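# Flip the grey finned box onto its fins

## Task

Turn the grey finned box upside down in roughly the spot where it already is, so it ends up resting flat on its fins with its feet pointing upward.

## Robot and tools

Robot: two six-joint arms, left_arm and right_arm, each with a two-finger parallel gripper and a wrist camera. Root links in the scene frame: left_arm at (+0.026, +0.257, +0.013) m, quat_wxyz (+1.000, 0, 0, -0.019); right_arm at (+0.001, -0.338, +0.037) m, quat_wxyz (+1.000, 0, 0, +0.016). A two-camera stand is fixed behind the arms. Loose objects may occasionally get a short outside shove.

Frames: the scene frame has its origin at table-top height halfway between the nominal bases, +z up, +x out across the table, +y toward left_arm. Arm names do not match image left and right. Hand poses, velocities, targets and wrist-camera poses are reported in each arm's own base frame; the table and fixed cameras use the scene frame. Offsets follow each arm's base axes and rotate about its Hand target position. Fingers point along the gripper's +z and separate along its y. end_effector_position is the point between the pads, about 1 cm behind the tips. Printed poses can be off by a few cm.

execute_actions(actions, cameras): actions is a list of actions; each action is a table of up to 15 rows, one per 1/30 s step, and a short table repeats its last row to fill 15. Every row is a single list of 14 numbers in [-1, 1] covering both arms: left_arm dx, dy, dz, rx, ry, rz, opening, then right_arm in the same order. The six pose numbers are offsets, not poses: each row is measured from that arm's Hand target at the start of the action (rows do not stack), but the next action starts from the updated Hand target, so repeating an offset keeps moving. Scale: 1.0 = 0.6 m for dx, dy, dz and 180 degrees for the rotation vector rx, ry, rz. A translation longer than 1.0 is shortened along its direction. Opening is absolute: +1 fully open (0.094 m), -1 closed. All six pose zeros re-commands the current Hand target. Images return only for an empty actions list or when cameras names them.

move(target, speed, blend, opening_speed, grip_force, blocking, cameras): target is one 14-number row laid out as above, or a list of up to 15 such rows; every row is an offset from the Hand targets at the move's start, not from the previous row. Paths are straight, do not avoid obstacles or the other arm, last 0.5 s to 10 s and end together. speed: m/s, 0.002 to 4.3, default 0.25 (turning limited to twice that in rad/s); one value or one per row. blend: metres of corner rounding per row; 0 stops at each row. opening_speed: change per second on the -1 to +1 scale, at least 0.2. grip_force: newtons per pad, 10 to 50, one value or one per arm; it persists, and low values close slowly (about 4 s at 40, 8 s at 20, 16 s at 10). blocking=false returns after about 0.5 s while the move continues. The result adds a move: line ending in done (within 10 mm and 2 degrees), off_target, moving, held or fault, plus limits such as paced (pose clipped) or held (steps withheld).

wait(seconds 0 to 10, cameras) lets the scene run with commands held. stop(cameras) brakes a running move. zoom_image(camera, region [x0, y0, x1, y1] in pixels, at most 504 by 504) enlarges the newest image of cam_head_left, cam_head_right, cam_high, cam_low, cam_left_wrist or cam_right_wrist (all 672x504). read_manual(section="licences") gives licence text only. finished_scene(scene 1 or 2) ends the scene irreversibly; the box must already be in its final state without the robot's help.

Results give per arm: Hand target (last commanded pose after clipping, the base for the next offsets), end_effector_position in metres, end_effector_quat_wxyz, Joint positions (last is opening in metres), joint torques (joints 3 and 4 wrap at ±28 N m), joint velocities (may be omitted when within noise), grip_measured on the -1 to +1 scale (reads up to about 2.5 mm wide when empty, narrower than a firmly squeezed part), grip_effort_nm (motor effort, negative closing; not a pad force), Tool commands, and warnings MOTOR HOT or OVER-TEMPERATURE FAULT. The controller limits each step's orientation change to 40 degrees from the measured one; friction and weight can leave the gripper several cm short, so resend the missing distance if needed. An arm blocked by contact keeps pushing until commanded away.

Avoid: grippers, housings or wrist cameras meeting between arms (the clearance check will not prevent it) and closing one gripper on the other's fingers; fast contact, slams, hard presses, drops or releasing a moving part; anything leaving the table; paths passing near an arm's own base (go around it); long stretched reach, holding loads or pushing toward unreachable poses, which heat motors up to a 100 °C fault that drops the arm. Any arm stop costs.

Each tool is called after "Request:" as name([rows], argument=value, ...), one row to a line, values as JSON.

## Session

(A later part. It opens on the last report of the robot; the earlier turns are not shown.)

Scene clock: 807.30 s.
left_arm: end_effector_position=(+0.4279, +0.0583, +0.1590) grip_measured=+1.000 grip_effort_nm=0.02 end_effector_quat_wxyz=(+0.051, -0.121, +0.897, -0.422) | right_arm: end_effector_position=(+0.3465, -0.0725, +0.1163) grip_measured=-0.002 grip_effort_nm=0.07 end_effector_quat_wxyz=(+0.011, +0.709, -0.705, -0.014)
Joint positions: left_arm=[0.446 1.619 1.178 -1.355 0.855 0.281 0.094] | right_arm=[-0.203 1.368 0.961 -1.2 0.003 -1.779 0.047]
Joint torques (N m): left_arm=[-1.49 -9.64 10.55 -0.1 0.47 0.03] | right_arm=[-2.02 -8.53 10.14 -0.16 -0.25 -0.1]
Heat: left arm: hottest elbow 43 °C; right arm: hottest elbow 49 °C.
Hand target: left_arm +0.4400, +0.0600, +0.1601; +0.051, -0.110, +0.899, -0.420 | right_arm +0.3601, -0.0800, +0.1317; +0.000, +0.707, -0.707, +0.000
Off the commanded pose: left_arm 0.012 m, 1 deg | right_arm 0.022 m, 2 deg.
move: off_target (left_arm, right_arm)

Request:
move([
  [0,-0.08,-0.03,-0.0162,-0.4619,-0.2528,0.5, 0,0,0,0,0,0,0],
  [0,-0.253,-0.163,-0.0162,-0.4619,-0.2528,0.5, 0,0,0,0,0,0,0],
], speed=0.25, blend=0.03, cameras=["cam_left_wrist","cam_head_left","cam_high"])

Scene clock: 828.20 s.
left_arm: end_effector_position=(+0.4401, -0.0897, +0.0568) grip_measured=+0.503 grip_effort_nm=-0.11 end_effector_quat_wxyz=(+0.463, +0.510, +0.606, -0.398) | right_arm: end_effector_position=(+0.3465, -0.0725, +0.1163) grip_measured=-0.002 grip_effort_nm=0.07 end_effector_quat_wxyz=(+0.011, +0.709, -0.705, -0.014)
Joint positions: left_arm=[0.184 1.849 0.941 -0.746 1.313 1.648 0.071] | right_arm=[-0.203 1.368 0.961 -1.2 0.003 -1.779 0.047]
Joint torques (N m): left_arm=[-1.14 -14.04 4.89 0.81 0.63 -0.34] | right_arm=[-2.78 -8.76 10.21 0.03 -0.24 -0.12]
Heat: left arm: hottest elbow 44 °C; right arm: hottest elbow 49 °C.
Hand target: left_arm +0.4399, -0.0919, +0.0623; +0.465, +0.514, +0.605, -0.394 | right_arm +0.3601, -0.0800, +0.1317; +0.000, +0.707, -0.707, +0.000
Off the commanded pose: left_arm 0.006 m, 1 deg | right_arm 0.022 m, 2 deg.
move: off_target (right_arm)
Images, in order (width x height): cam_head_left 672x504, cam_high 672x504, cam_left_wrist 672x504.

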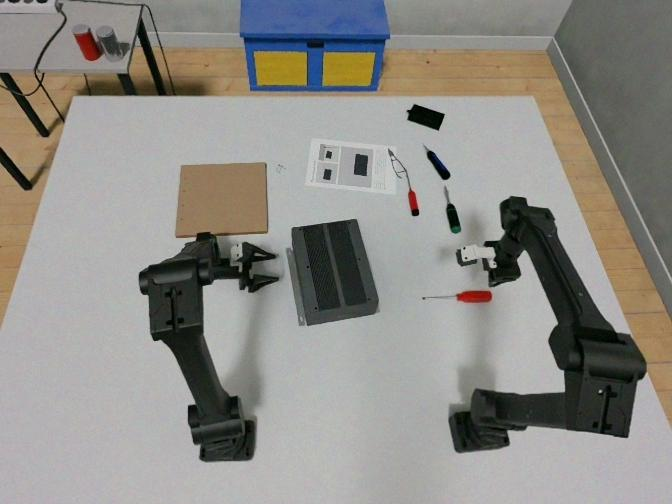

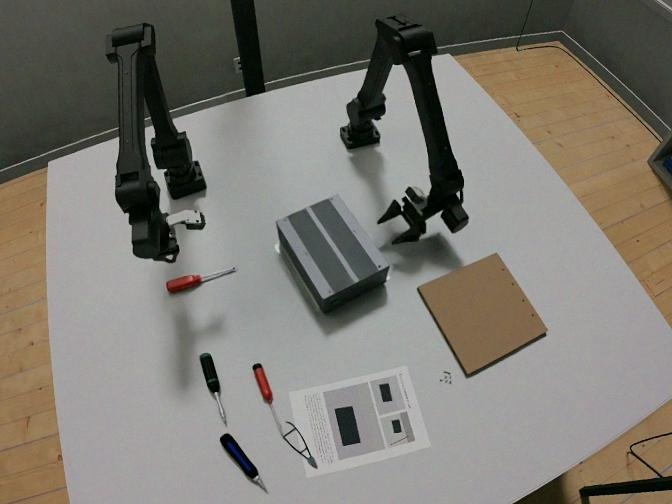

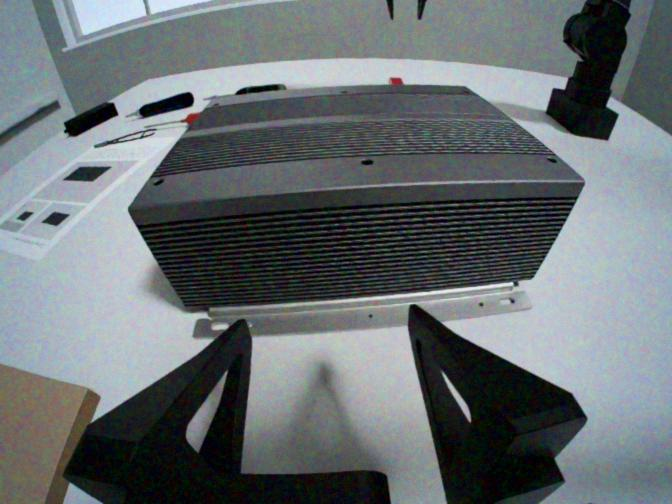

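Request:
zoom_image(camera="cam_left_wrist", region=[440, 240, 560, 330])

Request:
zoom_image(camera="cam_left_wrist", region=[170, 280, 290, 370])

Scaled by 4.200 from the camera's 672x504 image, which has a finer 960x720 frame.

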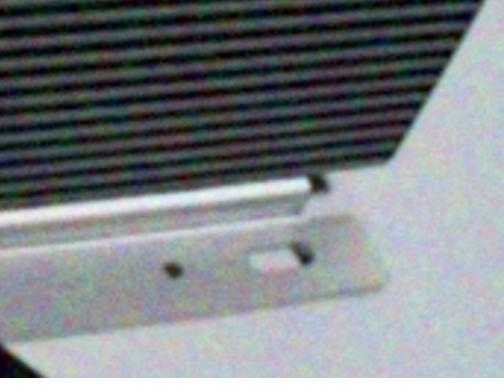

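Scaled by 4.200 from the camera's 672x504 image, which has a finer 960x720 frame.

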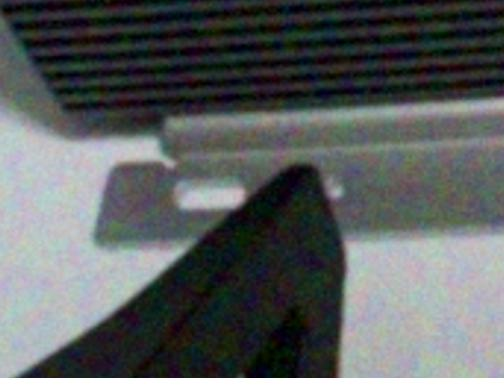

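Request:
move(target=[0.0143,-0.0753,0.013,0,0,0.0072,0.5, 0,0,0,0,0,0,0], speed=0.1, cameras=["cam_left_wrist"])

Scene clock: 882.00 s.
left_arm: end_effector_position=(+0.4487, -0.1339, +0.0638) grip_measured=+0.503 grip_effort_nm=-0.11 end_effector_quat_wxyz=(+0.466, +0.503, +0.613, -0.392) | right_arm: end_effector_position=(+0.3465, -0.0725, +0.1163) grip_measured=-0.002 grip_effort_nm=0.08 end_effector_quat_wxyz=(+0.011, +0.709, -0.705, -0.014)
Joint positions: left_arm=[0.076 1.781 0.838 -0.245 1.289 1.162 0.071] | right_arm=[-0.203 1.368 0.961 -1.2 0.003 -1.779 0.047]
Joint torques (N m): left_arm=[-1.44 -13.39 5.18 1.69 0.59 -0.34] | right_arm=[-2.26 -8.76 10.07 0.18 -0.26 -0.13]
Heat: left arm: hottest elbow 39 °C; right arm: hottest elbow 49 °C.
Hand target: left_arm +0.4485, -0.1369, +0.0702; +0.469, +0.506, +0.610, -0.388 | right_arm +0.3601, -0.0800, +0.1317; +0.000, +0.707, -0.707, +0.000
Off the commanded pose: left_arm 0.007 m, 1 deg | right_arm 0.022 m, 2 deg.
move: off_target (right_arm)
Images, in order (width x height): cam_left_wrist 672x504.

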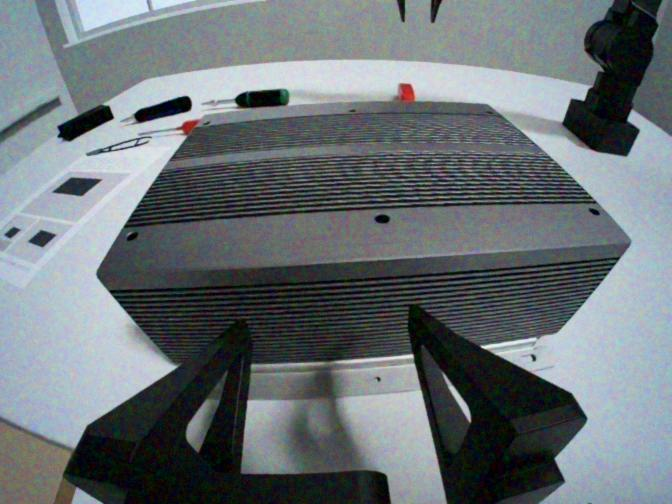

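Request:
move(target=[0.005,-0.0262,0.0,0,0,0,0.5, 0,0,0,0,0,0,0], speed=0.05, cameras=["cam_left_wrist"])

Scene clock: 899.87 s.
left_arm: end_effector_position=(+0.4515, -0.1453, +0.0624) grip_measured=+0.503 grip_effort_nm=-0.11 end_effector_quat_wxyz=(+0.466, +0.501, +0.616, -0.390) | right_arm: end_effector_position=(+0.3465, -0.0725, +0.1163) grip_measured=-0.002 grip_effort_nm=0.08 end_effector_quat_wxyz=(+0.011, +0.709, -0.705, -0.014)
Joint positions: left_arm=[0.048 1.78 0.818 -0.122 1.271 1.05 0.071] | right_arm=[-0.203 1.368 0.961 -1.2 0.003 -1.779 0.047]
Joint torques (N m): left_arm=[-2.26 -13.22 5.39 1.92 0.58 -0.4] | right_arm=[-1.96 -8.12 10 0.12 -0.27 -0.12]
Heat: left arm: hottest elbow 38 °C; right arm: hottest elbow 49 °C.
Hand target: left_arm +0.4516, -0.1527, +0.0702; +0.469, +0.507, +0.610, -0.388 | right_arm +0.3601, -0.0800, +0.1317; +0.000, +0.707, -0.707, +0.000
Off the commanded pose: left_arm 0.011 m, 1 deg | right_arm 0.022 m, 2 deg.
move: off_target (left_arm, right_arm)
Images, in order (width x height): cam_left_wrist 672x504.

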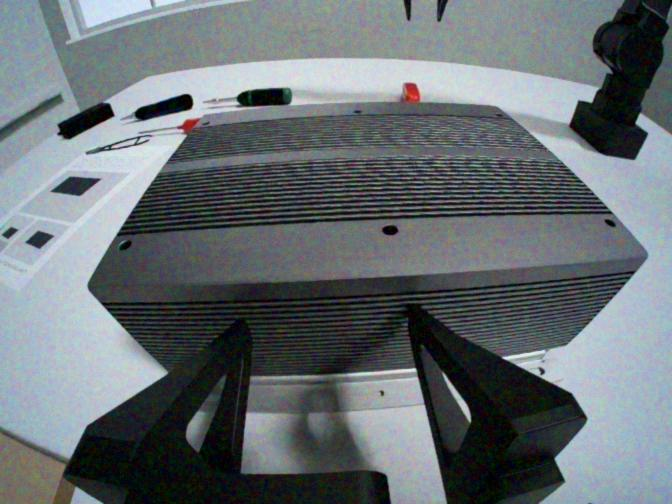

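Request:
move([
  [0.0035,-0.0123,-0.0023,0,0,0,0.5, 0,0,0,0,0,0,0],
  [0.0058,-0.0243,0.0265,0.0273,0.0052,0,0.5, 0,0,0,0,0,0,0],
  [0.0085,-0.0385,0.0543,0.0546,0.0103,0,0.5, 0,0,0,0,0,0,0],
], speed=0.05, blend=0.01, cameras=["cam_left_wrist","cam_head_left","cam_low"])

Scene clock: 925.57 s.
left_arm: end_effector_position=(+0.4424, -0.1557, +0.0754) grip_measured=+0.502 grip_effort_nm=-0.10 end_effector_quat_wxyz=(+0.397, +0.515, +0.677, -0.346) | right_arm: end_effector_position=(+0.3465, -0.0725, +0.1163) grip_measured=-0.002 grip_effort_nm=0.07 end_effector_quat_wxyz=(+0.011, +0.709, -0.705, -0.014)
Joint positions: left_arm=[-0.006 1.66 0.836 -0.352 1.067 1.06 0.071] | right_arm=[-0.203 1.368 0.961 -1.2 0.003 -1.779 0.047]
Joint torques (N m): left_arm=[-4.42 -12.81 10.07 1.05 1.26 -0.21] | right_arm=[-1.38 -8 10.17 0.17 -0.25 -0.16]
Heat: left arm: hottest elbow 38 °C; right arm: hottest elbow 49 °C.
Hand target: left_arm +0.4566, -0.1759, +0.1026; +0.414, +0.538, +0.649, -0.343 | right_arm +0.3601, -0.0800, +0.1317; +0.000, +0.707, -0.707, +0.000
Off the commanded pose: left_arm 0.037 m, 5 deg | right_arm 0.022 m, 2 deg.
move: off_target (left_arm, right_arm); blend cut to 0.004 m at target 1
Images, in order (width x height): cam_head_left 672x504, cam_low 672x504, cam_left_wrist 672x504.

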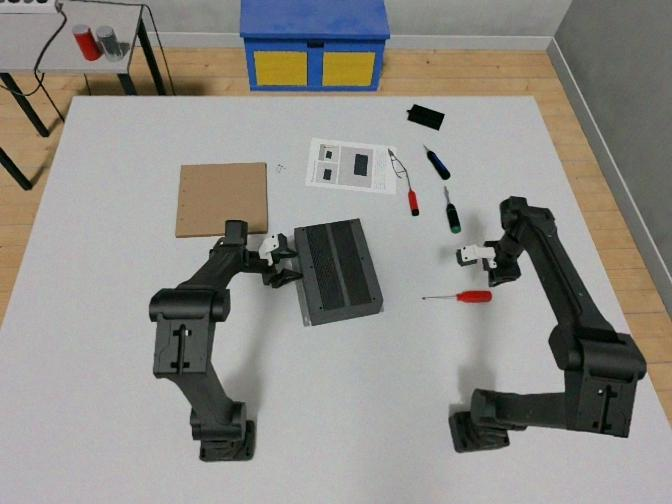

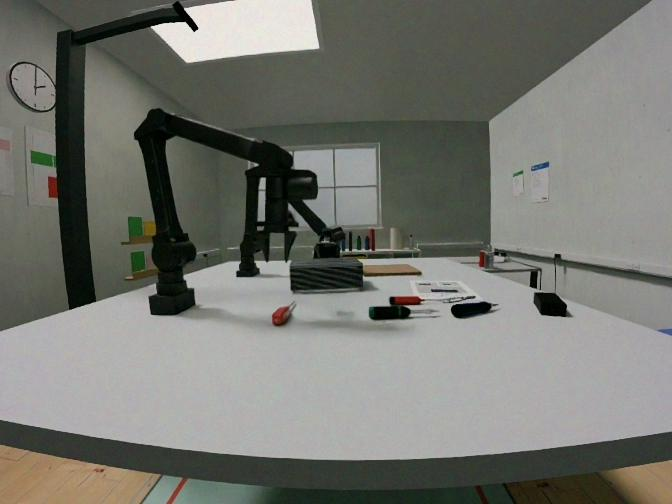

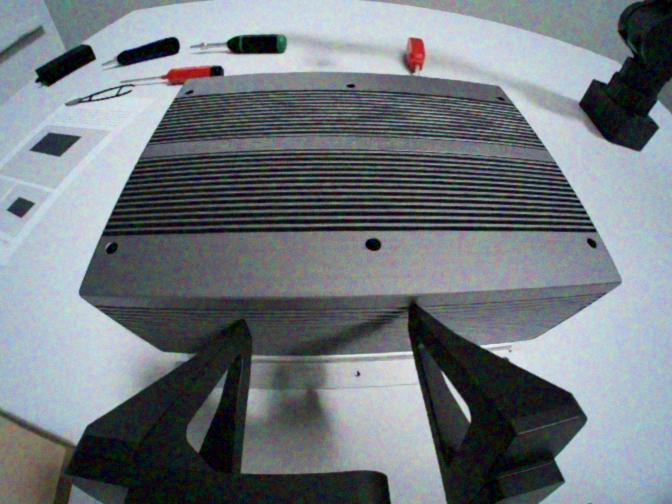

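Request:
move(target=[0.004,-0.025,0.025,0,0,0,0.5, 0,0,0,0,0,0,0], speed=0.04, cameras=["cam_left_wrist","cam_head_left"])

Scene clock: 964.33 s.
left_arm: end_effector_position=(+0.4439, -0.1699, +0.0908) grip_measured=+0.502 grip_effort_nm=-0.10 end_effector_quat_wxyz=(+0.393, +0.514, +0.678, -0.350) | right_arm: end_effector_position=(+0.3465, -0.0725, +0.1163) grip_measured=-0.002 grip_effort_nm=0.08 end_effector_quat_wxyz=(+0.011, +0.709, -0.705, -0.014)
Joint positions: left_arm=[-0.04 1.629 0.847 -0.352 1.056 1 0.071] | right_arm=[-0.203 1.368 0.961 -1.2 0.003 -1.779 0.047]
Joint torques (N m): left_arm=[-4.25 -12.51 10.33 1.78 1.06 -0.23] | right_arm=[-1.96 -8.23 10.18 0.08 -0.27 -0.11]
Heat: left arm: hottest elbow 44 °C; right arm: hottest elbow 49 °C.
Hand target: left_arm +0.4591, -0.1908, +0.1176; +0.414, +0.538, +0.649, -0.343 | right_arm +0.3601, -0.0800, +0.1317; +0.000, +0.707, -0.707, +0.000
Off the commanded pose: left_arm 0.037 m, 5 deg | right_arm 0.022 m, 2 deg.
move: off_target (left_arm, right_arm)
Images, in order (width x height): cam_head_left 672x504, cam_left_wrist 672x504.

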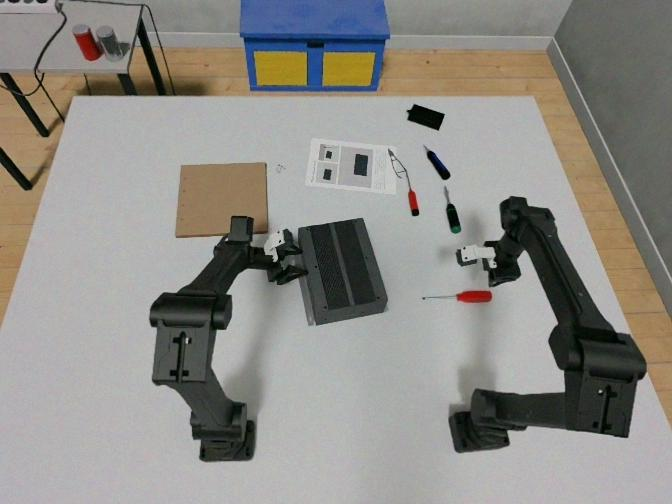

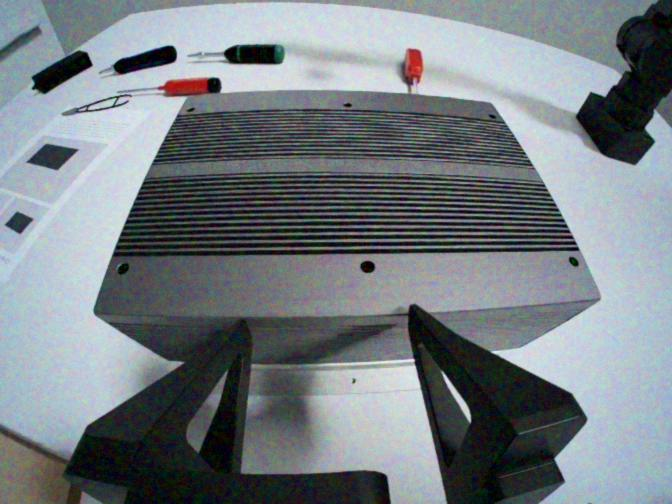

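Request:
move([
  [-0.023,0.218,0.017,0,0,0,0.5, 0.08,0.16,0.0,0.1442,0.01,0.0206,0.5],
  [-0.048,0.167,-0.05,-0.0703,0.4424,0.2230,0.9, 0.158,0.333,-0.10,0.2884,0.0201,0.0412,0.5],
], speed=0.2, blend=0.02, cameras=["cam_left_wrist","cam_right_wrist","cam_head_left"])

Scene clock: 1120.70 s.
left_arm: end_effector_position=(+0.4319, -0.0862, +0.0963) grip_measured=+0.896 grip_effort_nm=0.16 end_effector_quat_wxyz=(+0.059, -0.075, +0.853, -0.514) | right_arm: end_effector_position=(+0.4397, +0.1139, +0.0670) grip_measured=+0.498 grip_effort_nm=0.08 end_effector_quat_wxyz=(-0.278, +0.666, -0.602, -0.341)
Joint positions: left_arm=[0.161 1.636 0.912 -0.77 1.085 -0.062 0.089] | right_arm=[-0.047 1.815 1.148 -1.153 -0.886 -1.836 0.07]
Joint torques (N m): left_arm=[-1.67 -9.47 6.16 1.24 0.56 -0.25] | right_arm=[0.21 -12.81 8.51 0.35 -0.8 -0.13]
Heat: left arm: hottest elbow 47 °C; right arm: hottest elbow 50 °C.
Hand target: left_arm +0.4302, -0.0906, +0.0877; +0.048, -0.080, +0.853, -0.513 | right_arm +0.4548, +0.1199, +0.0716; -0.288, +0.678, -0.590, -0.331
Off the commanded pose: left_arm 0.010 m, 1 deg | right_arm 0.017 m, 3 deg.
move: off_target (right_arm)
Images, in order (width x height): cam_head_left 672x504, cam_left_wrist 672x504, cam_right_wrist 672x504.

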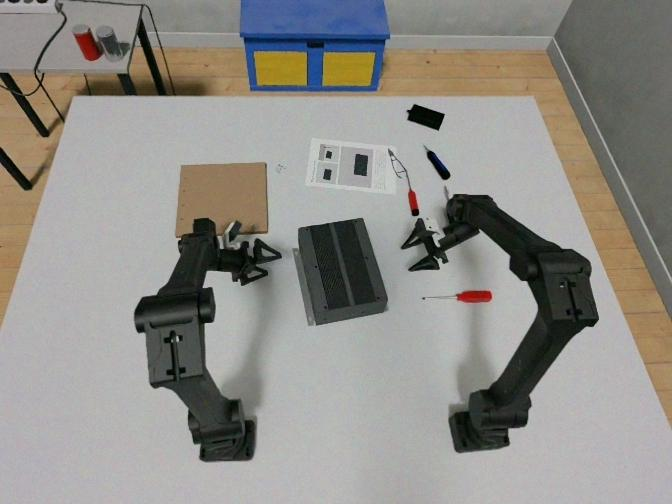

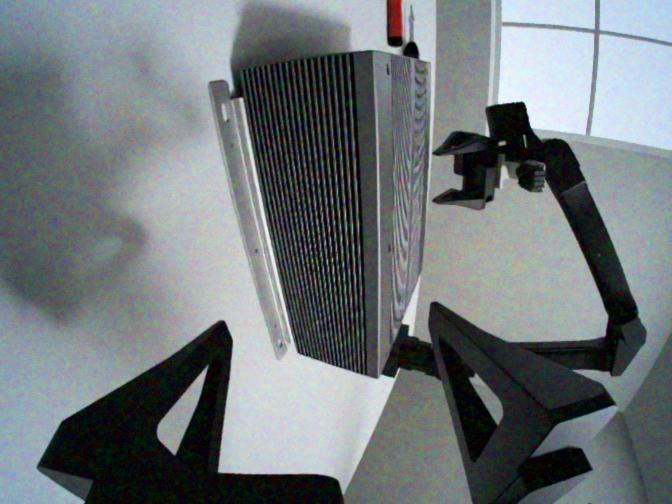

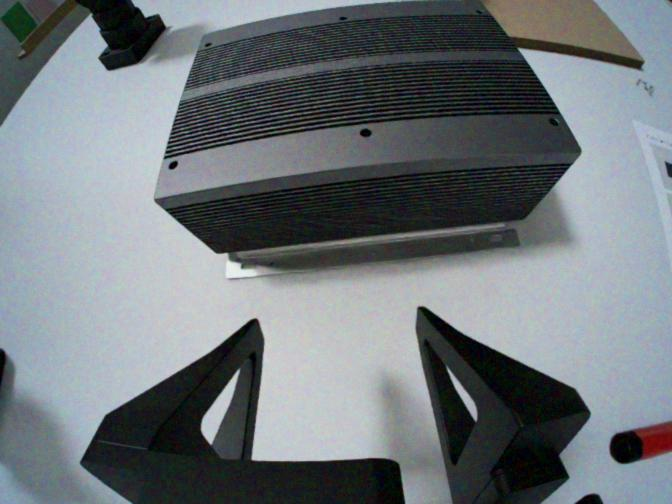

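Request:
move(target=[-0.0157,-0.05,-0.0667,0,0,0.0067,0.81, 0.022,0.0668,-0.111,0,0,0,0.5], speed=0.1, cameras=["cam_left_wrist","cam_right_wrist"])

Scene clock: 1177.20 s.
left_arm: end_effector_position=(+0.4241, -0.1167, +0.0589) grip_measured=+0.813 grip_effort_nm=-0.11 end_effector_quat_wxyz=(+0.066, -0.082, +0.852, -0.513) | right_arm: end_effector_position=(+0.4611, +0.1533, +0.0044) grip_measured=+0.498 grip_effort_nm=0.08 end_effector_quat_wxyz=(-0.285, +0.675, -0.594, -0.333)
Joint positions: left_arm=[0.087 1.663 0.8 -0.453 1.071 -0.256 0.085] | right_arm=[0.038 1.945 1.148 -0.905 -0.899 -1.723 0.07]
Joint torques (N m): left_arm=[-1.61 -8.76 5.6 1.59 0.52 -0.26] | right_arm=[-0.26 -13.68 6.46 0.57 -0.81 0.03]
Heat: left arm: hottest elbow 41 °C; right arm: hottest elbow 46 °C.
Hand target: left_arm +0.4209, -0.1206, +0.0476; +0.053, -0.089, +0.852, -0.513 | right_arm +0.4681, +0.1598, +0.0050; -0.288, +0.678, -0.590, -0.331
Off the commanded pose: left_arm 0.012 m, 2 deg | right_arm 0.010 m, 1 deg.
move: off_target (left_arm)
Images, in order (width x height): cam_left_wrist 672x504, cam_right_wrist 672x504.

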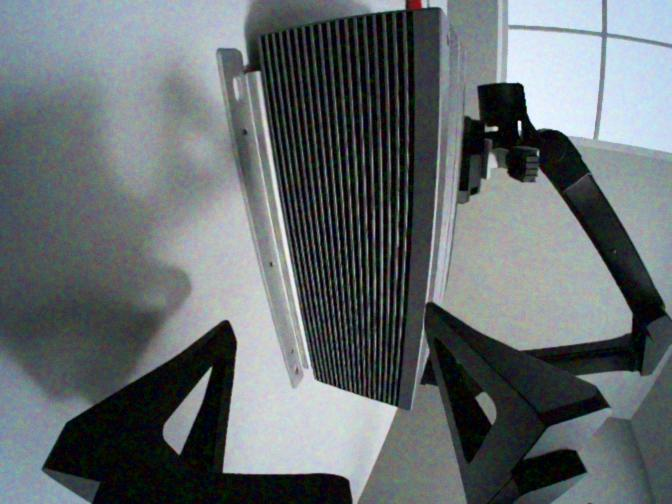

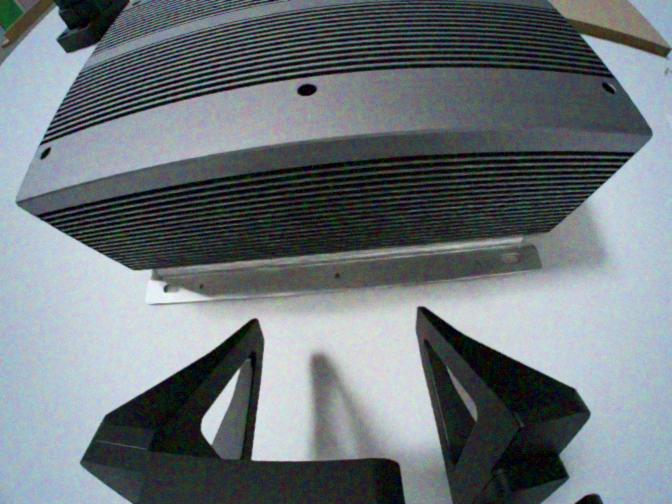

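Request:
move([
  [0,0,0,0,0,0,0.81, -0.002,0.0132,-0.0373,0,0,0,0.5],
  [0,0,0,0,0,0,0.81, -0.0088,0.057,-0.0373,0,0,0,0.5],
], speed=0.06, cameras=["cam_right_wrist"])

Scene clock: 1190.37 s.
left_arm: end_effector_position=(+0.4242, -0.1167, +0.0589) grip_measured=+0.813 grip_effort_nm=-0.11 end_effector_quat_wxyz=(+0.066, -0.082, +0.852, -0.513) | right_arm: end_effector_position=(+0.4626, +0.1891, -0.0184) grip_measured=+0.498 grip_effort_nm=0.08 end_effector_quat_wxyz=(-0.286, +0.677, -0.592, -0.331)
Joint positions: left_arm=[0.087 1.663 0.8 -0.453 1.071 -0.257 0.085] | right_arm=[0.112 1.982 1.13 -0.753 -0.905 -1.608 0.07]
Joint torques (N m): left_arm=[-1.73 -8.59 5.5 1.58 0.53 -0.25] | right_arm=[0.38 -15.15 5.01 0.66 -0.8 0.05]
Heat: left arm: hottest elbow 40 °C; right arm: hottest elbow 45 °C.
Hand target: left_arm +0.4210, -0.1206, +0.0476; +0.054, -0.089, +0.852, -0.513 | right_arm +0.4627, +0.1942, -0.0174; -0.288, +0.678, -0.590, -0.331
Off the commanded pose: left_arm 0.012 m, 2 deg | right_arm 0.005 m, 0 deg.
move: off_target (left_arm)
Images, in order (width x height): cam_right_wrist 672x504.

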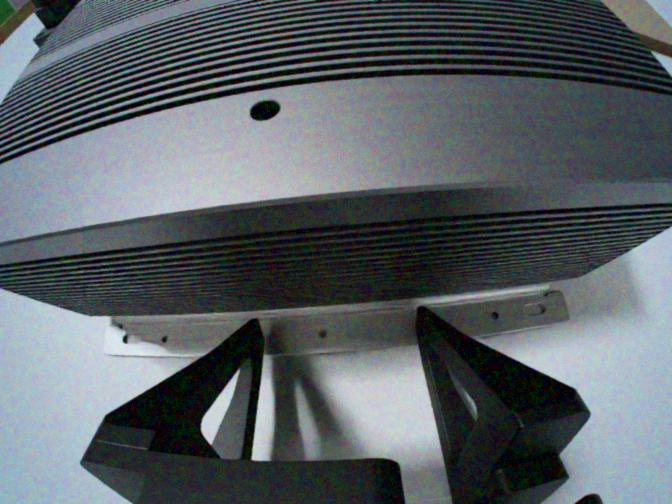

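Request:
move(target=[0.0035,-0.0163,-0.030,0,0,0,0.81, 0.0,0.0,0,0,0,0,0.5], speed=0.06, cameras=["cam_left_wrist"])

Scene clock: 1199.13 s.
left_arm: end_effector_position=(+0.4262, -0.1263, +0.0409) grip_measured=+0.813 grip_effort_nm=-0.11 end_effector_quat_wxyz=(+0.066, -0.082, +0.852, -0.513) | right_arm: end_effector_position=(+0.4626, +0.1891, -0.0184) grip_measured=+0.498 grip_effort_nm=0.08 end_effector_quat_wxyz=(-0.286, +0.677, -0.593, -0.331)
Joint positions: left_arm=[0.062 1.706 0.784 -0.351 1.064 -0.306 0.085] | right_arm=[0.112 1.982 1.13 -0.753 -0.905 -1.608 0.07]
Joint torques (N m): left_arm=[-1.55 -8.82 5.35 1.69 0.52 -0.24] | right_arm=[0.03 -14.74 5.23 0.96 -0.79 0.03]
Heat: left arm: hottest elbow 40 °C; right arm: hottest elbow 44 °C.
Hand target: left_arm +0.4230, -0.1304, +0.0296; +0.054, -0.089, +0.852, -0.513 | right_arm +0.4627, +0.1942, -0.0174; -0.288, +0.678, -0.590, -0.331
Off the commanded pose: left_arm 0.012 m, 2 deg | right_arm 0.005 m, 0 deg.
move: off_target (left_arm)
Images, in order (width x height): cam_left_wrist 672x504.

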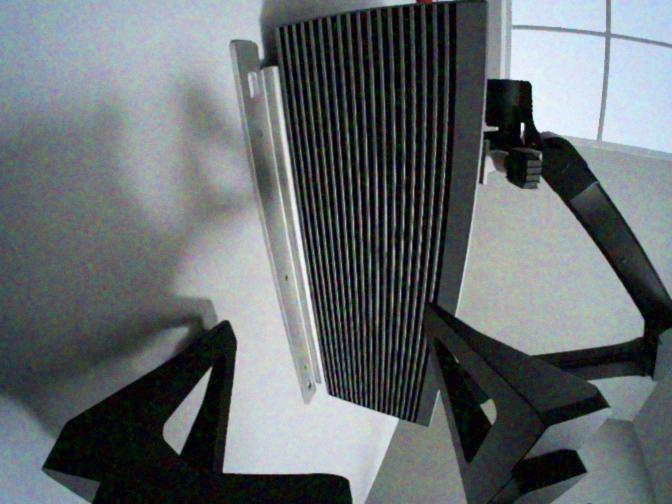

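Request:
move(target=[0.0035,-0.0163,-0.017,0,0,0,0.81, 0.0,0.0,0,0,0,0,0.5], speed=0.05, cameras=["cam_left_wrist"])

Scene clock: 1208.47 s.
left_arm: end_effector_position=(+0.4293, -0.1359, +0.0325) grip_measured=+0.812 grip_effort_nm=-0.10 end_effector_quat_wxyz=(+0.068, -0.081, +0.851, -0.514) | right_arm: end_effector_position=(+0.4626, +0.1891, -0.0184) grip_measured=+0.498 grip_effort_nm=0.08 end_effector_quat_wxyz=(-0.286, +0.677, -0.593, -0.331)
Joint positions: left_arm=[0.038 1.729 0.777 -0.274 1.058 -0.355 0.085] | right_arm=[0.112 1.982 1.13 -0.753 -0.905 -1.608 0.07]
Joint torques (N m): left_arm=[-1.61 -8.7 5.08 1.74 0.47 -0.26] | right_arm=[0.15 -15.44 4.92 0.72 -0.79 0.03]
Heat: left arm: hottest elbow 40 °C; right arm: hottest elbow 44 °C.
Hand target: left_arm +0.4251, -0.1401, +0.0195; +0.054, -0.089, +0.852, -0.513 | right_arm +0.4627, +0.1942, -0.0174; -0.288, +0.678, -0.590, -0.331
Off the commanded pose: left_arm 0.014 m, 2 deg | right_arm 0.005 m, 0 deg.
move: off_target (left_arm)
Images, in order (width x height): cam_left_wrist 672x504.

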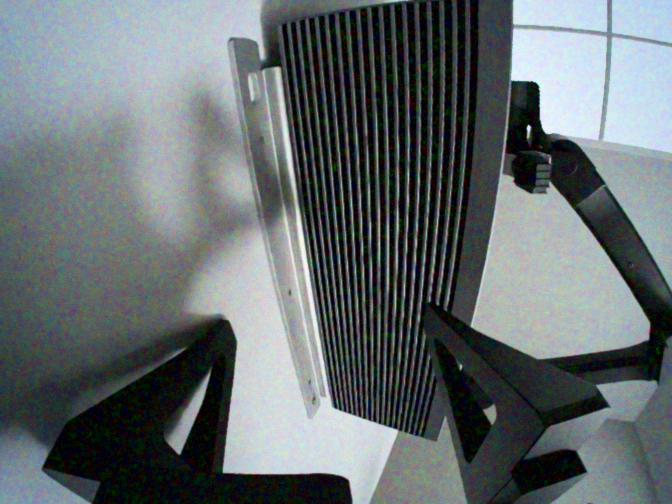

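Request:
move(target=[0.0178,-0.0848,0.0,0,0,0,0.81, -0.0118,0.0757,0,0,0,0,0.5], speed=0.04, cameras=["cam_left_wrist","cam_right_wrist"])

Scene clock: 1219.13 s.
left_arm: end_effector_position=(+0.4445, -0.1527, +0.0332) grip_measured=+0.811 grip_effort_nm=-0.01 end_effector_quat_wxyz=(+0.080, -0.113, +0.847, -0.512) | right_arm: end_effector_position=(+0.4649, +0.1946, -0.0217) grip_measured=+0.499 grip_effort_nm=0.05 end_effector_quat_wxyz=(-0.290, +0.663, -0.613, -0.316)
Joint positions: left_arm=[-0.011 1.73 0.758 -0.085 1.011 -0.565 0.085] | right_arm=[0.127 1.964 1.092 -0.644 -0.886 -1.495 0.07]
Joint torques (N m): left_arm=[-7.88 -8.35 6 2.45 0.25 -0.27] | right_arm=[6.59 -14.68 5.53 1.58 -1.42 0.39]
Heat: left arm: hottest elbow 39 °C; right arm: hottest elbow 43 °C.
Hand target: left_arm +0.4358, -0.1910, +0.0195; +0.054, -0.089, +0.852, -0.513 | right_arm +0.4556, +0.2395, -0.0175; -0.288, +0.678, -0.590, -0.331
Off the commanded pose: left_arm 0.042 m, 4 deg | right_arm 0.046 m, 4 deg.
move: off_target (left_arm, right_arm)
Images, in order (width x height): cam_left_wrist 672x504, cam_right_wrist 672x504.

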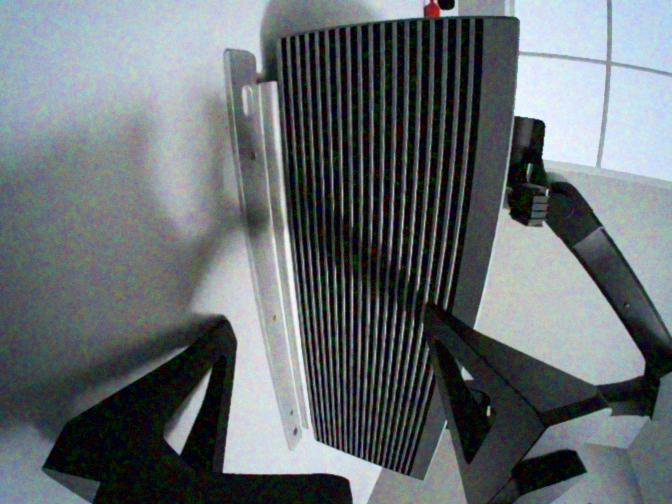

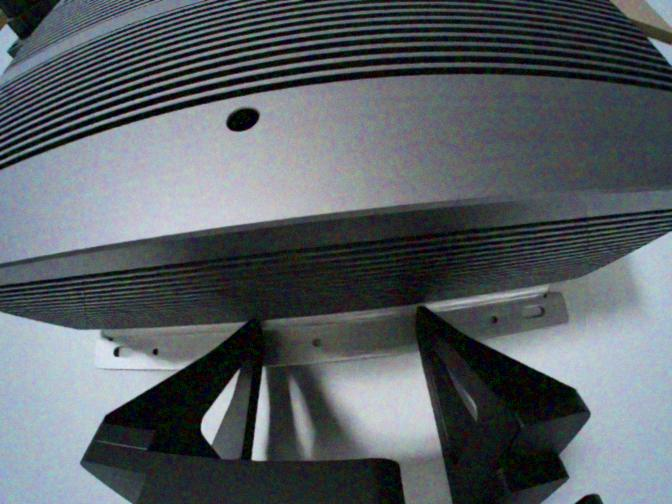

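Request:
move(target=[0.0092,-0.0433,0.1,0.0544,0.0115,0,0.81, -0.0038,0.0247,0,0,0,0,0.5], speed=0.04, cameras=["cam_left_wrist","cam_right_wrist","cam_high"])

Scene clock: 1244.53 s.
left_arm: end_effector_position=(+0.4376, -0.1482, +0.0416) grip_measured=+0.809 grip_effort_nm=0.09 end_effector_quat_wxyz=(+0.044, -0.179, +0.896, -0.403) | right_arm: end_effector_position=(+0.4647, +0.1944, -0.0215) grip_measured=+0.499 grip_effort_nm=0.05 end_effector_quat_wxyz=(-0.291, +0.658, -0.621, -0.311)
Joint positions: left_arm=[-0.062 1.625 0.81 -0.378 0.765 -0.609 0.085] | right_arm=[0.128 1.954 1.078 -0.616 -0.878 -1.463 0.07]
Joint torques (N m): left_arm=[-11.63 -13.27 10.3 1.25 2.72 0.02] | right_arm=[8.47 -14.04 5.78 2.04 -1.74 0.45]
Heat: left arm: hottest elbow 40 °C; right arm: hottest elbow 42 °C.
Hand target: left_arm +0.4412, -0.2171, +0.0795; +0.046, -0.093, +0.894, -0.436 | right_arm +0.4533, +0.2544, -0.0173; -0.288, +0.678, -0.590, -0.331
Off the commanded pose: left_arm 0.079 m, 11 deg | right_arm 0.061 m, 5 deg.
move: off_target (left_arm, right_arm)
Images, in order (width x height): cam_high 672x504, cam_left_wrist 672x504, cam_right_wrist 672x504.

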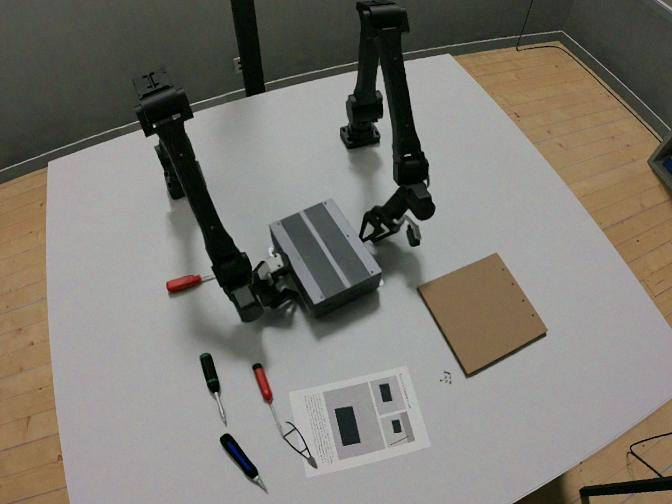

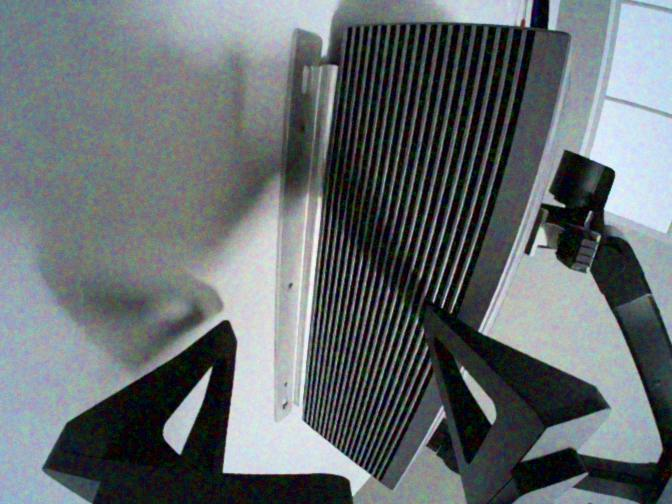

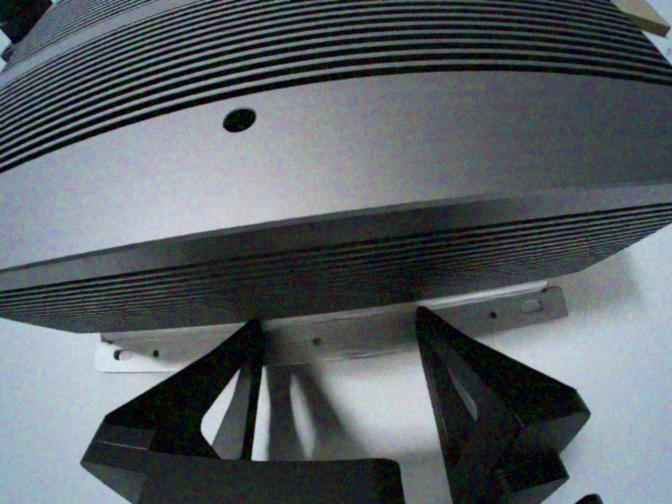

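Request:
move(target=[0.004,-0.02,0.06,0,0,0,0.81, -0.0026,0.0165,0,0,0,0,0.5], speed=0.04, cameras=["cam_left_wrist","cam_right_wrist"])

Scene clock: 1253.73 s.
left_arm: end_effector_position=(+0.4216, -0.1502, +0.0447) grip_measured=+0.809 grip_effort_nm=0.09 end_effector_quat_wxyz=(+0.013, -0.203, +0.902, -0.381) | right_arm: end_effector_position=(+0.4646, +0.1941, -0.0216) grip_measured=+0.499 grip_effort_nm=0.04 end_effector_quat_wxyz=(-0.291, +0.655, -0.626, -0.307)
Joint positions: left_arm=[-0.079 1.592 0.81 -0.473 0.729 -0.643 0.085] | right_arm=[0.129 1.947 1.069 -0.598 -0.87 -1.441 0.07]
Joint torques (N m): left_arm=[-12.04 -15.56 13.05 1.58 3.87 0.07] | right_arm=[9.88 -14.27 5.89 2.14 -1.96 0.56]
Heat: left arm: hottest elbow 40 °C; right arm: hottest elbow 42 °C.
Hand target: left_arm +0.4436, -0.2290, +0.1154; +0.045, -0.093, +0.894, -0.436 | right_arm +0.4517, +0.2642, -0.0174; -0.288, +0.678, -0.590, -0.331
Off the commanded pose: left_arm 0.108 m, 15 deg | right_arm 0.072 m, 6 deg.
move: off_target (left_arm, right_arm)
Images, in order (width x height): cam_left_wrist 672x504, cam_right_wrist 672x504.

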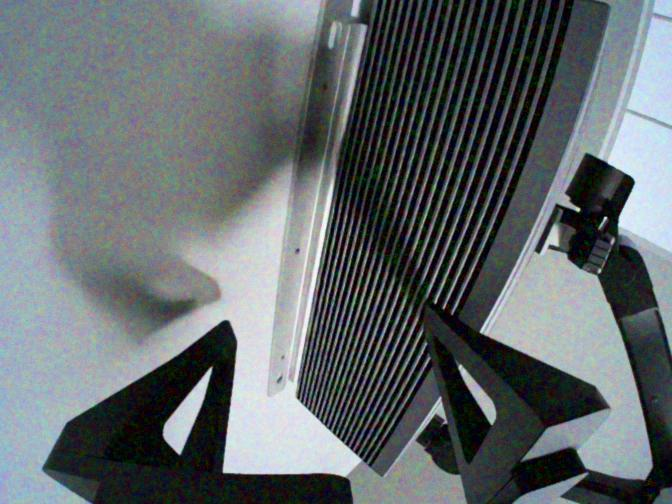

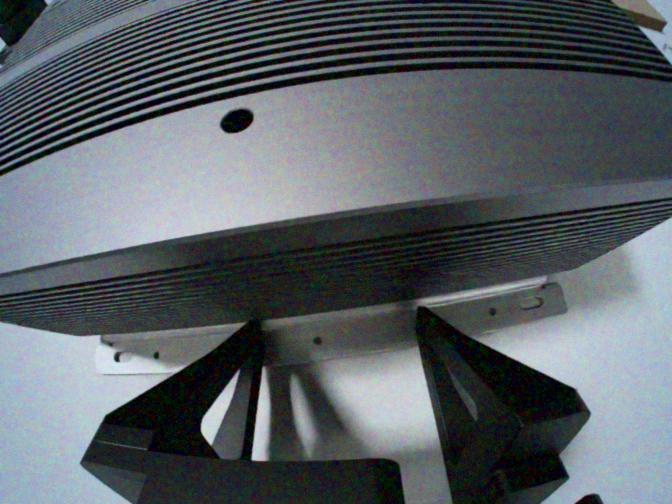

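Request:
move(target=[-0.0477,0.215,-0.0917,-0.0544,-0.0115,0,0.81, 0.037,-0.215,0.062,0,0,0,0.5], speed=0.08, cameras=["cam_left_wrist","cam_right_wrist","cam_head_left"])

Scene clock: 1335.73 s.
left_arm: end_effector_position=(+0.4126, -0.1031, +0.0670) grip_measured=+0.809 grip_effort_nm=0.08 end_effector_quat_wxyz=(+0.059, -0.085, +0.853, -0.512) | right_arm: end_effector_position=(+0.4583, +0.1405, +0.0123) grip_measured=+0.499 grip_effort_nm=0.04 end_effector_quat_wxyz=(-0.278, +0.674, -0.593, -0.343)
Joint positions: left_arm=[0.124 1.634 0.801 -0.571 1.075 -0.175 0.085] | right_arm=[0.011 1.944 1.169 -0.996 -0.898 -1.785 0.07]
Joint torques (N m): left_arm=[-0.09 -8.23 6.93 0.58 0.8 0.01] | right_arm=[-2.2 -14.92 7.76 -0.08 -0.51 -0.12]
Heat: left arm: hottest wrist yaw 71 °C; right arm: hottest elbow 41 °C.
Hand target: left_arm +0.4151, -0.1000, +0.0604; +0.054, -0.089, +0.852, -0.513 | right_arm +0.4741, +0.1352, +0.0199; -0.288, +0.678, -0.590, -0.331
Off the commanded pose: left_arm 0.008 m, 1 deg | right_arm 0.018 m, 2 deg.
move: off_target (right_arm)
Images, in order (width x height): cam_head_left 672x504, cam_left_wrist 672x504, cam_right_wrist 672x504.

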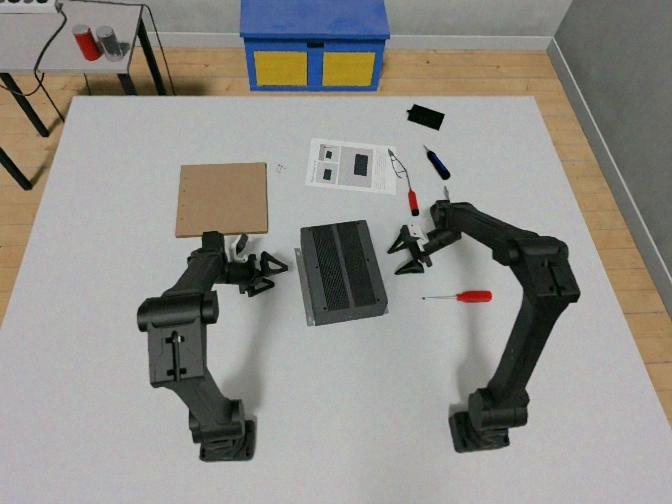

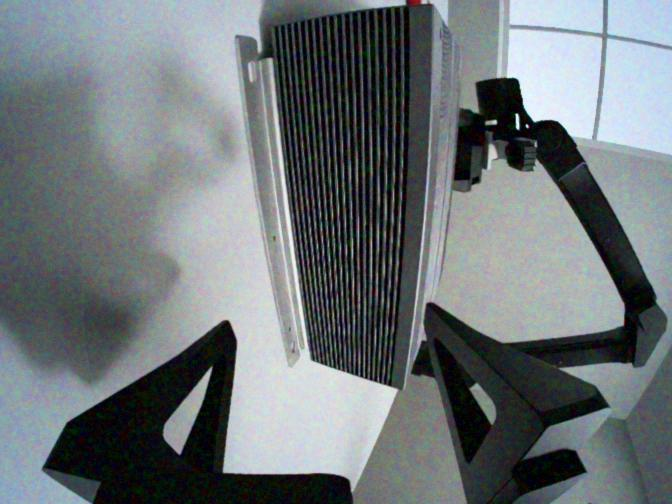

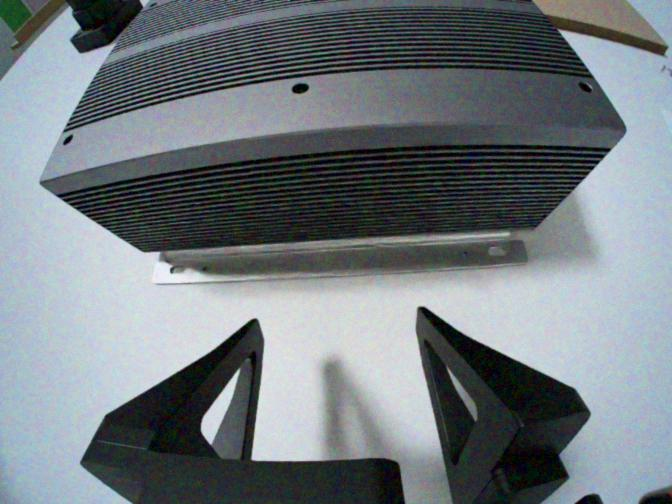

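Request:
move([
  [0,0.05,0.05,0,0,0,0.81, -0.1233,-0.192,0.183,-0.06,-0.11,-0.048,0.5],
  [0,0.05,0.05,0,0,0,0.81, -0.29,-0.0587,0.20,-0.12,-0.22,-0.095,0.5],
  [0,0.05,0.05,0,0,0,0.81, -0.331,0.119,0.0417,-0.2047,-0.3686,-0.1588,1],
], speed=0.2, blend=0.04, cameras=["cam_right_wrist","cam_head_left","cam_high"])

Scene clock: 1399.43 s.
left_arm: end_effector_position=(+0.4010, -0.0765, +0.0778) grip_measured=+0.809 grip_effort_nm=0.08 end_effector_quat_wxyz=(+0.034, -0.098, +0.852, -0.513) | right_arm: end_effector_position=(+0.2738, +0.1968, +0.0405) grip_measured=+0.998 grip_effort_nm=0.08 end_effector_quat_wxyz=(-0.397, +0.644, -0.552, +0.352)
Joint positions: left_arm=[0.198 1.634 0.847 -0.817 1.08 -0.012 0.085] | right_arm=[0.978 1.363 0.173 0.559 0.735 -1.132 0.094]
Joint torques (N m): left_arm=[0.15 -10.93 8.7 0.28 0.8 0.02] | right_arm=[0.5 -2.9 4.81 2.36 0.39 0.05]
Heat: left arm: hottest elbow 44 °C; right arm: hottest elbow 43 °C.
Hand target: left_arm +0.4150, -0.0699, +0.0903; +0.054, -0.089, +0.852, -0.512 | right_arm +0.2754, +0.2068, +0.0450; -0.408, +0.641, -0.548, +0.349
Off the commanded pose: left_arm 0.020 m, 3 deg | right_arm 0.011 m, 1 deg.
move: off_target (left_arm, right_arm); target 3's new opening was sent with right_arm's hand 0.011 m and 1 deg from that target
Images, in order (width x height): cam_head_left 672x504, cam_high 672x504, cam_right_wrist 672x504.

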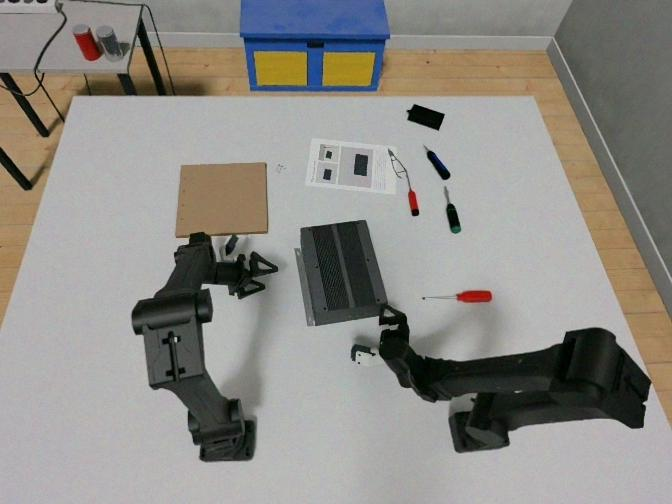

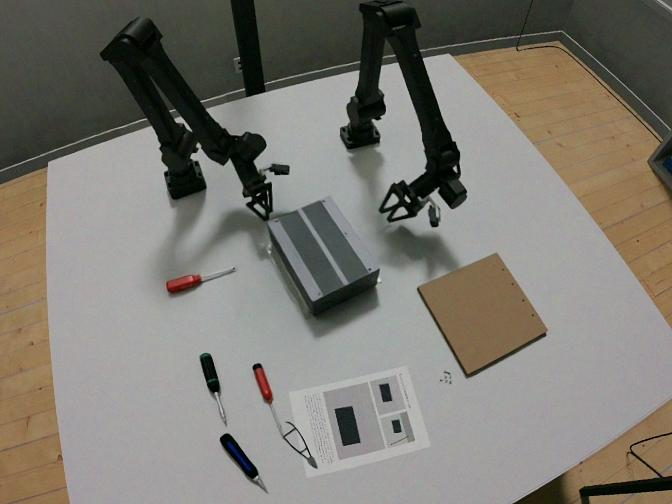

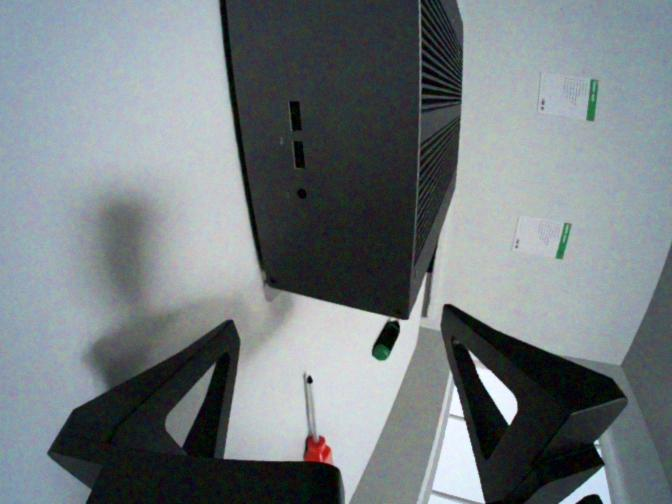

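Request:
zoom_image(camera="cam_right_wrist", region=[220, 0, 460, 320])

Request:
zoom_image(camera="cam_right_wrist", region=[230, 220, 310, 310])

Request:
zoom_image(camera="cam_right_wrist", region=[215, 100, 295, 190])

Scaled by 1.575 from the camera's 672x504 image, which has a finer 960x720 frame.

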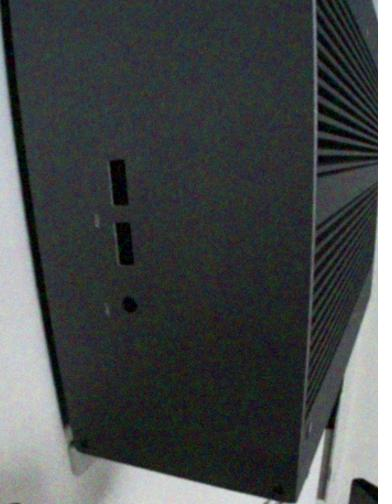

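Scaled by 5.600 from the camera's 672x504 image, which has a finer 960x720 frame.

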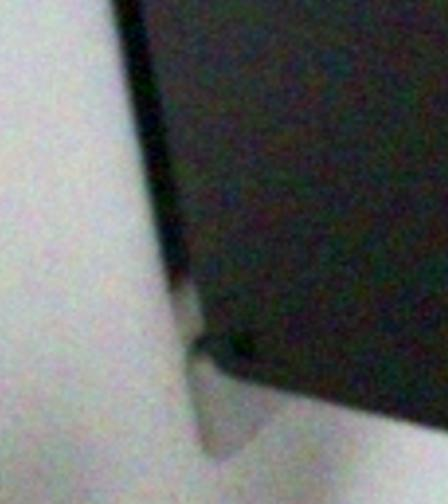

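Scaled by 5.600 from the camera's 672x504 image, which has a finer 960x720 frame.

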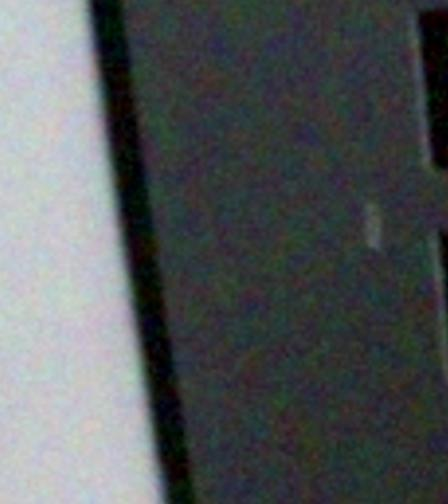

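Request:
move(target=[0,0.0,0.0,0,0,0,0.5, -0.009,-0.128,0.258,0.2632,0.3077,-0.4834,0.3], speed=0.25)

Scene clock: 1575.67 s.
left_arm: end_effector_position=(+0.4010, -0.0765, +0.0778) grip_measured=+0.503 grip_effort_nm=-0.12 end_effector_quat_wxyz=(+0.034, -0.098, +0.852, -0.513) | right_arm: end_effector_position=(+0.2560, +0.1267, +0.1843) grip_measured=+0.302 grip_effort_nm=-0.09 end_effector_quat_wxyz=(-0.013, -0.012, +1.000, -0.008)
Joint positions: left_arm=[0.198 1.634 0.847 -0.817 1.08 -0.012 0.071] | right_arm=[0.463 1.119 0.938 -1.42 0.003 0.44 0.061]
Joint torques (N m): left_arm=[0.03 -11.05 8.73 0.24 0.8 0.03] | right_arm=[-2.08 -4.48 11.28 0.08 -0.17 0]
Heat: left arm: hottest elbow 45 °C; right arm: hottest elbow 41 °C.
Hand target: left_arm +0.4150, -0.0699, +0.0903; +0.053, -0.089, +0.852, -0.512 | right_arm +0.2700, +0.1298, +0.1998; +0.000, +0.000, +1.000, +0.000
Off the commanded pose: left_arm 0.020 m, 3 deg | right_arm 0.021 m, 2 deg.
move: off_target (left_arm, right_arm)


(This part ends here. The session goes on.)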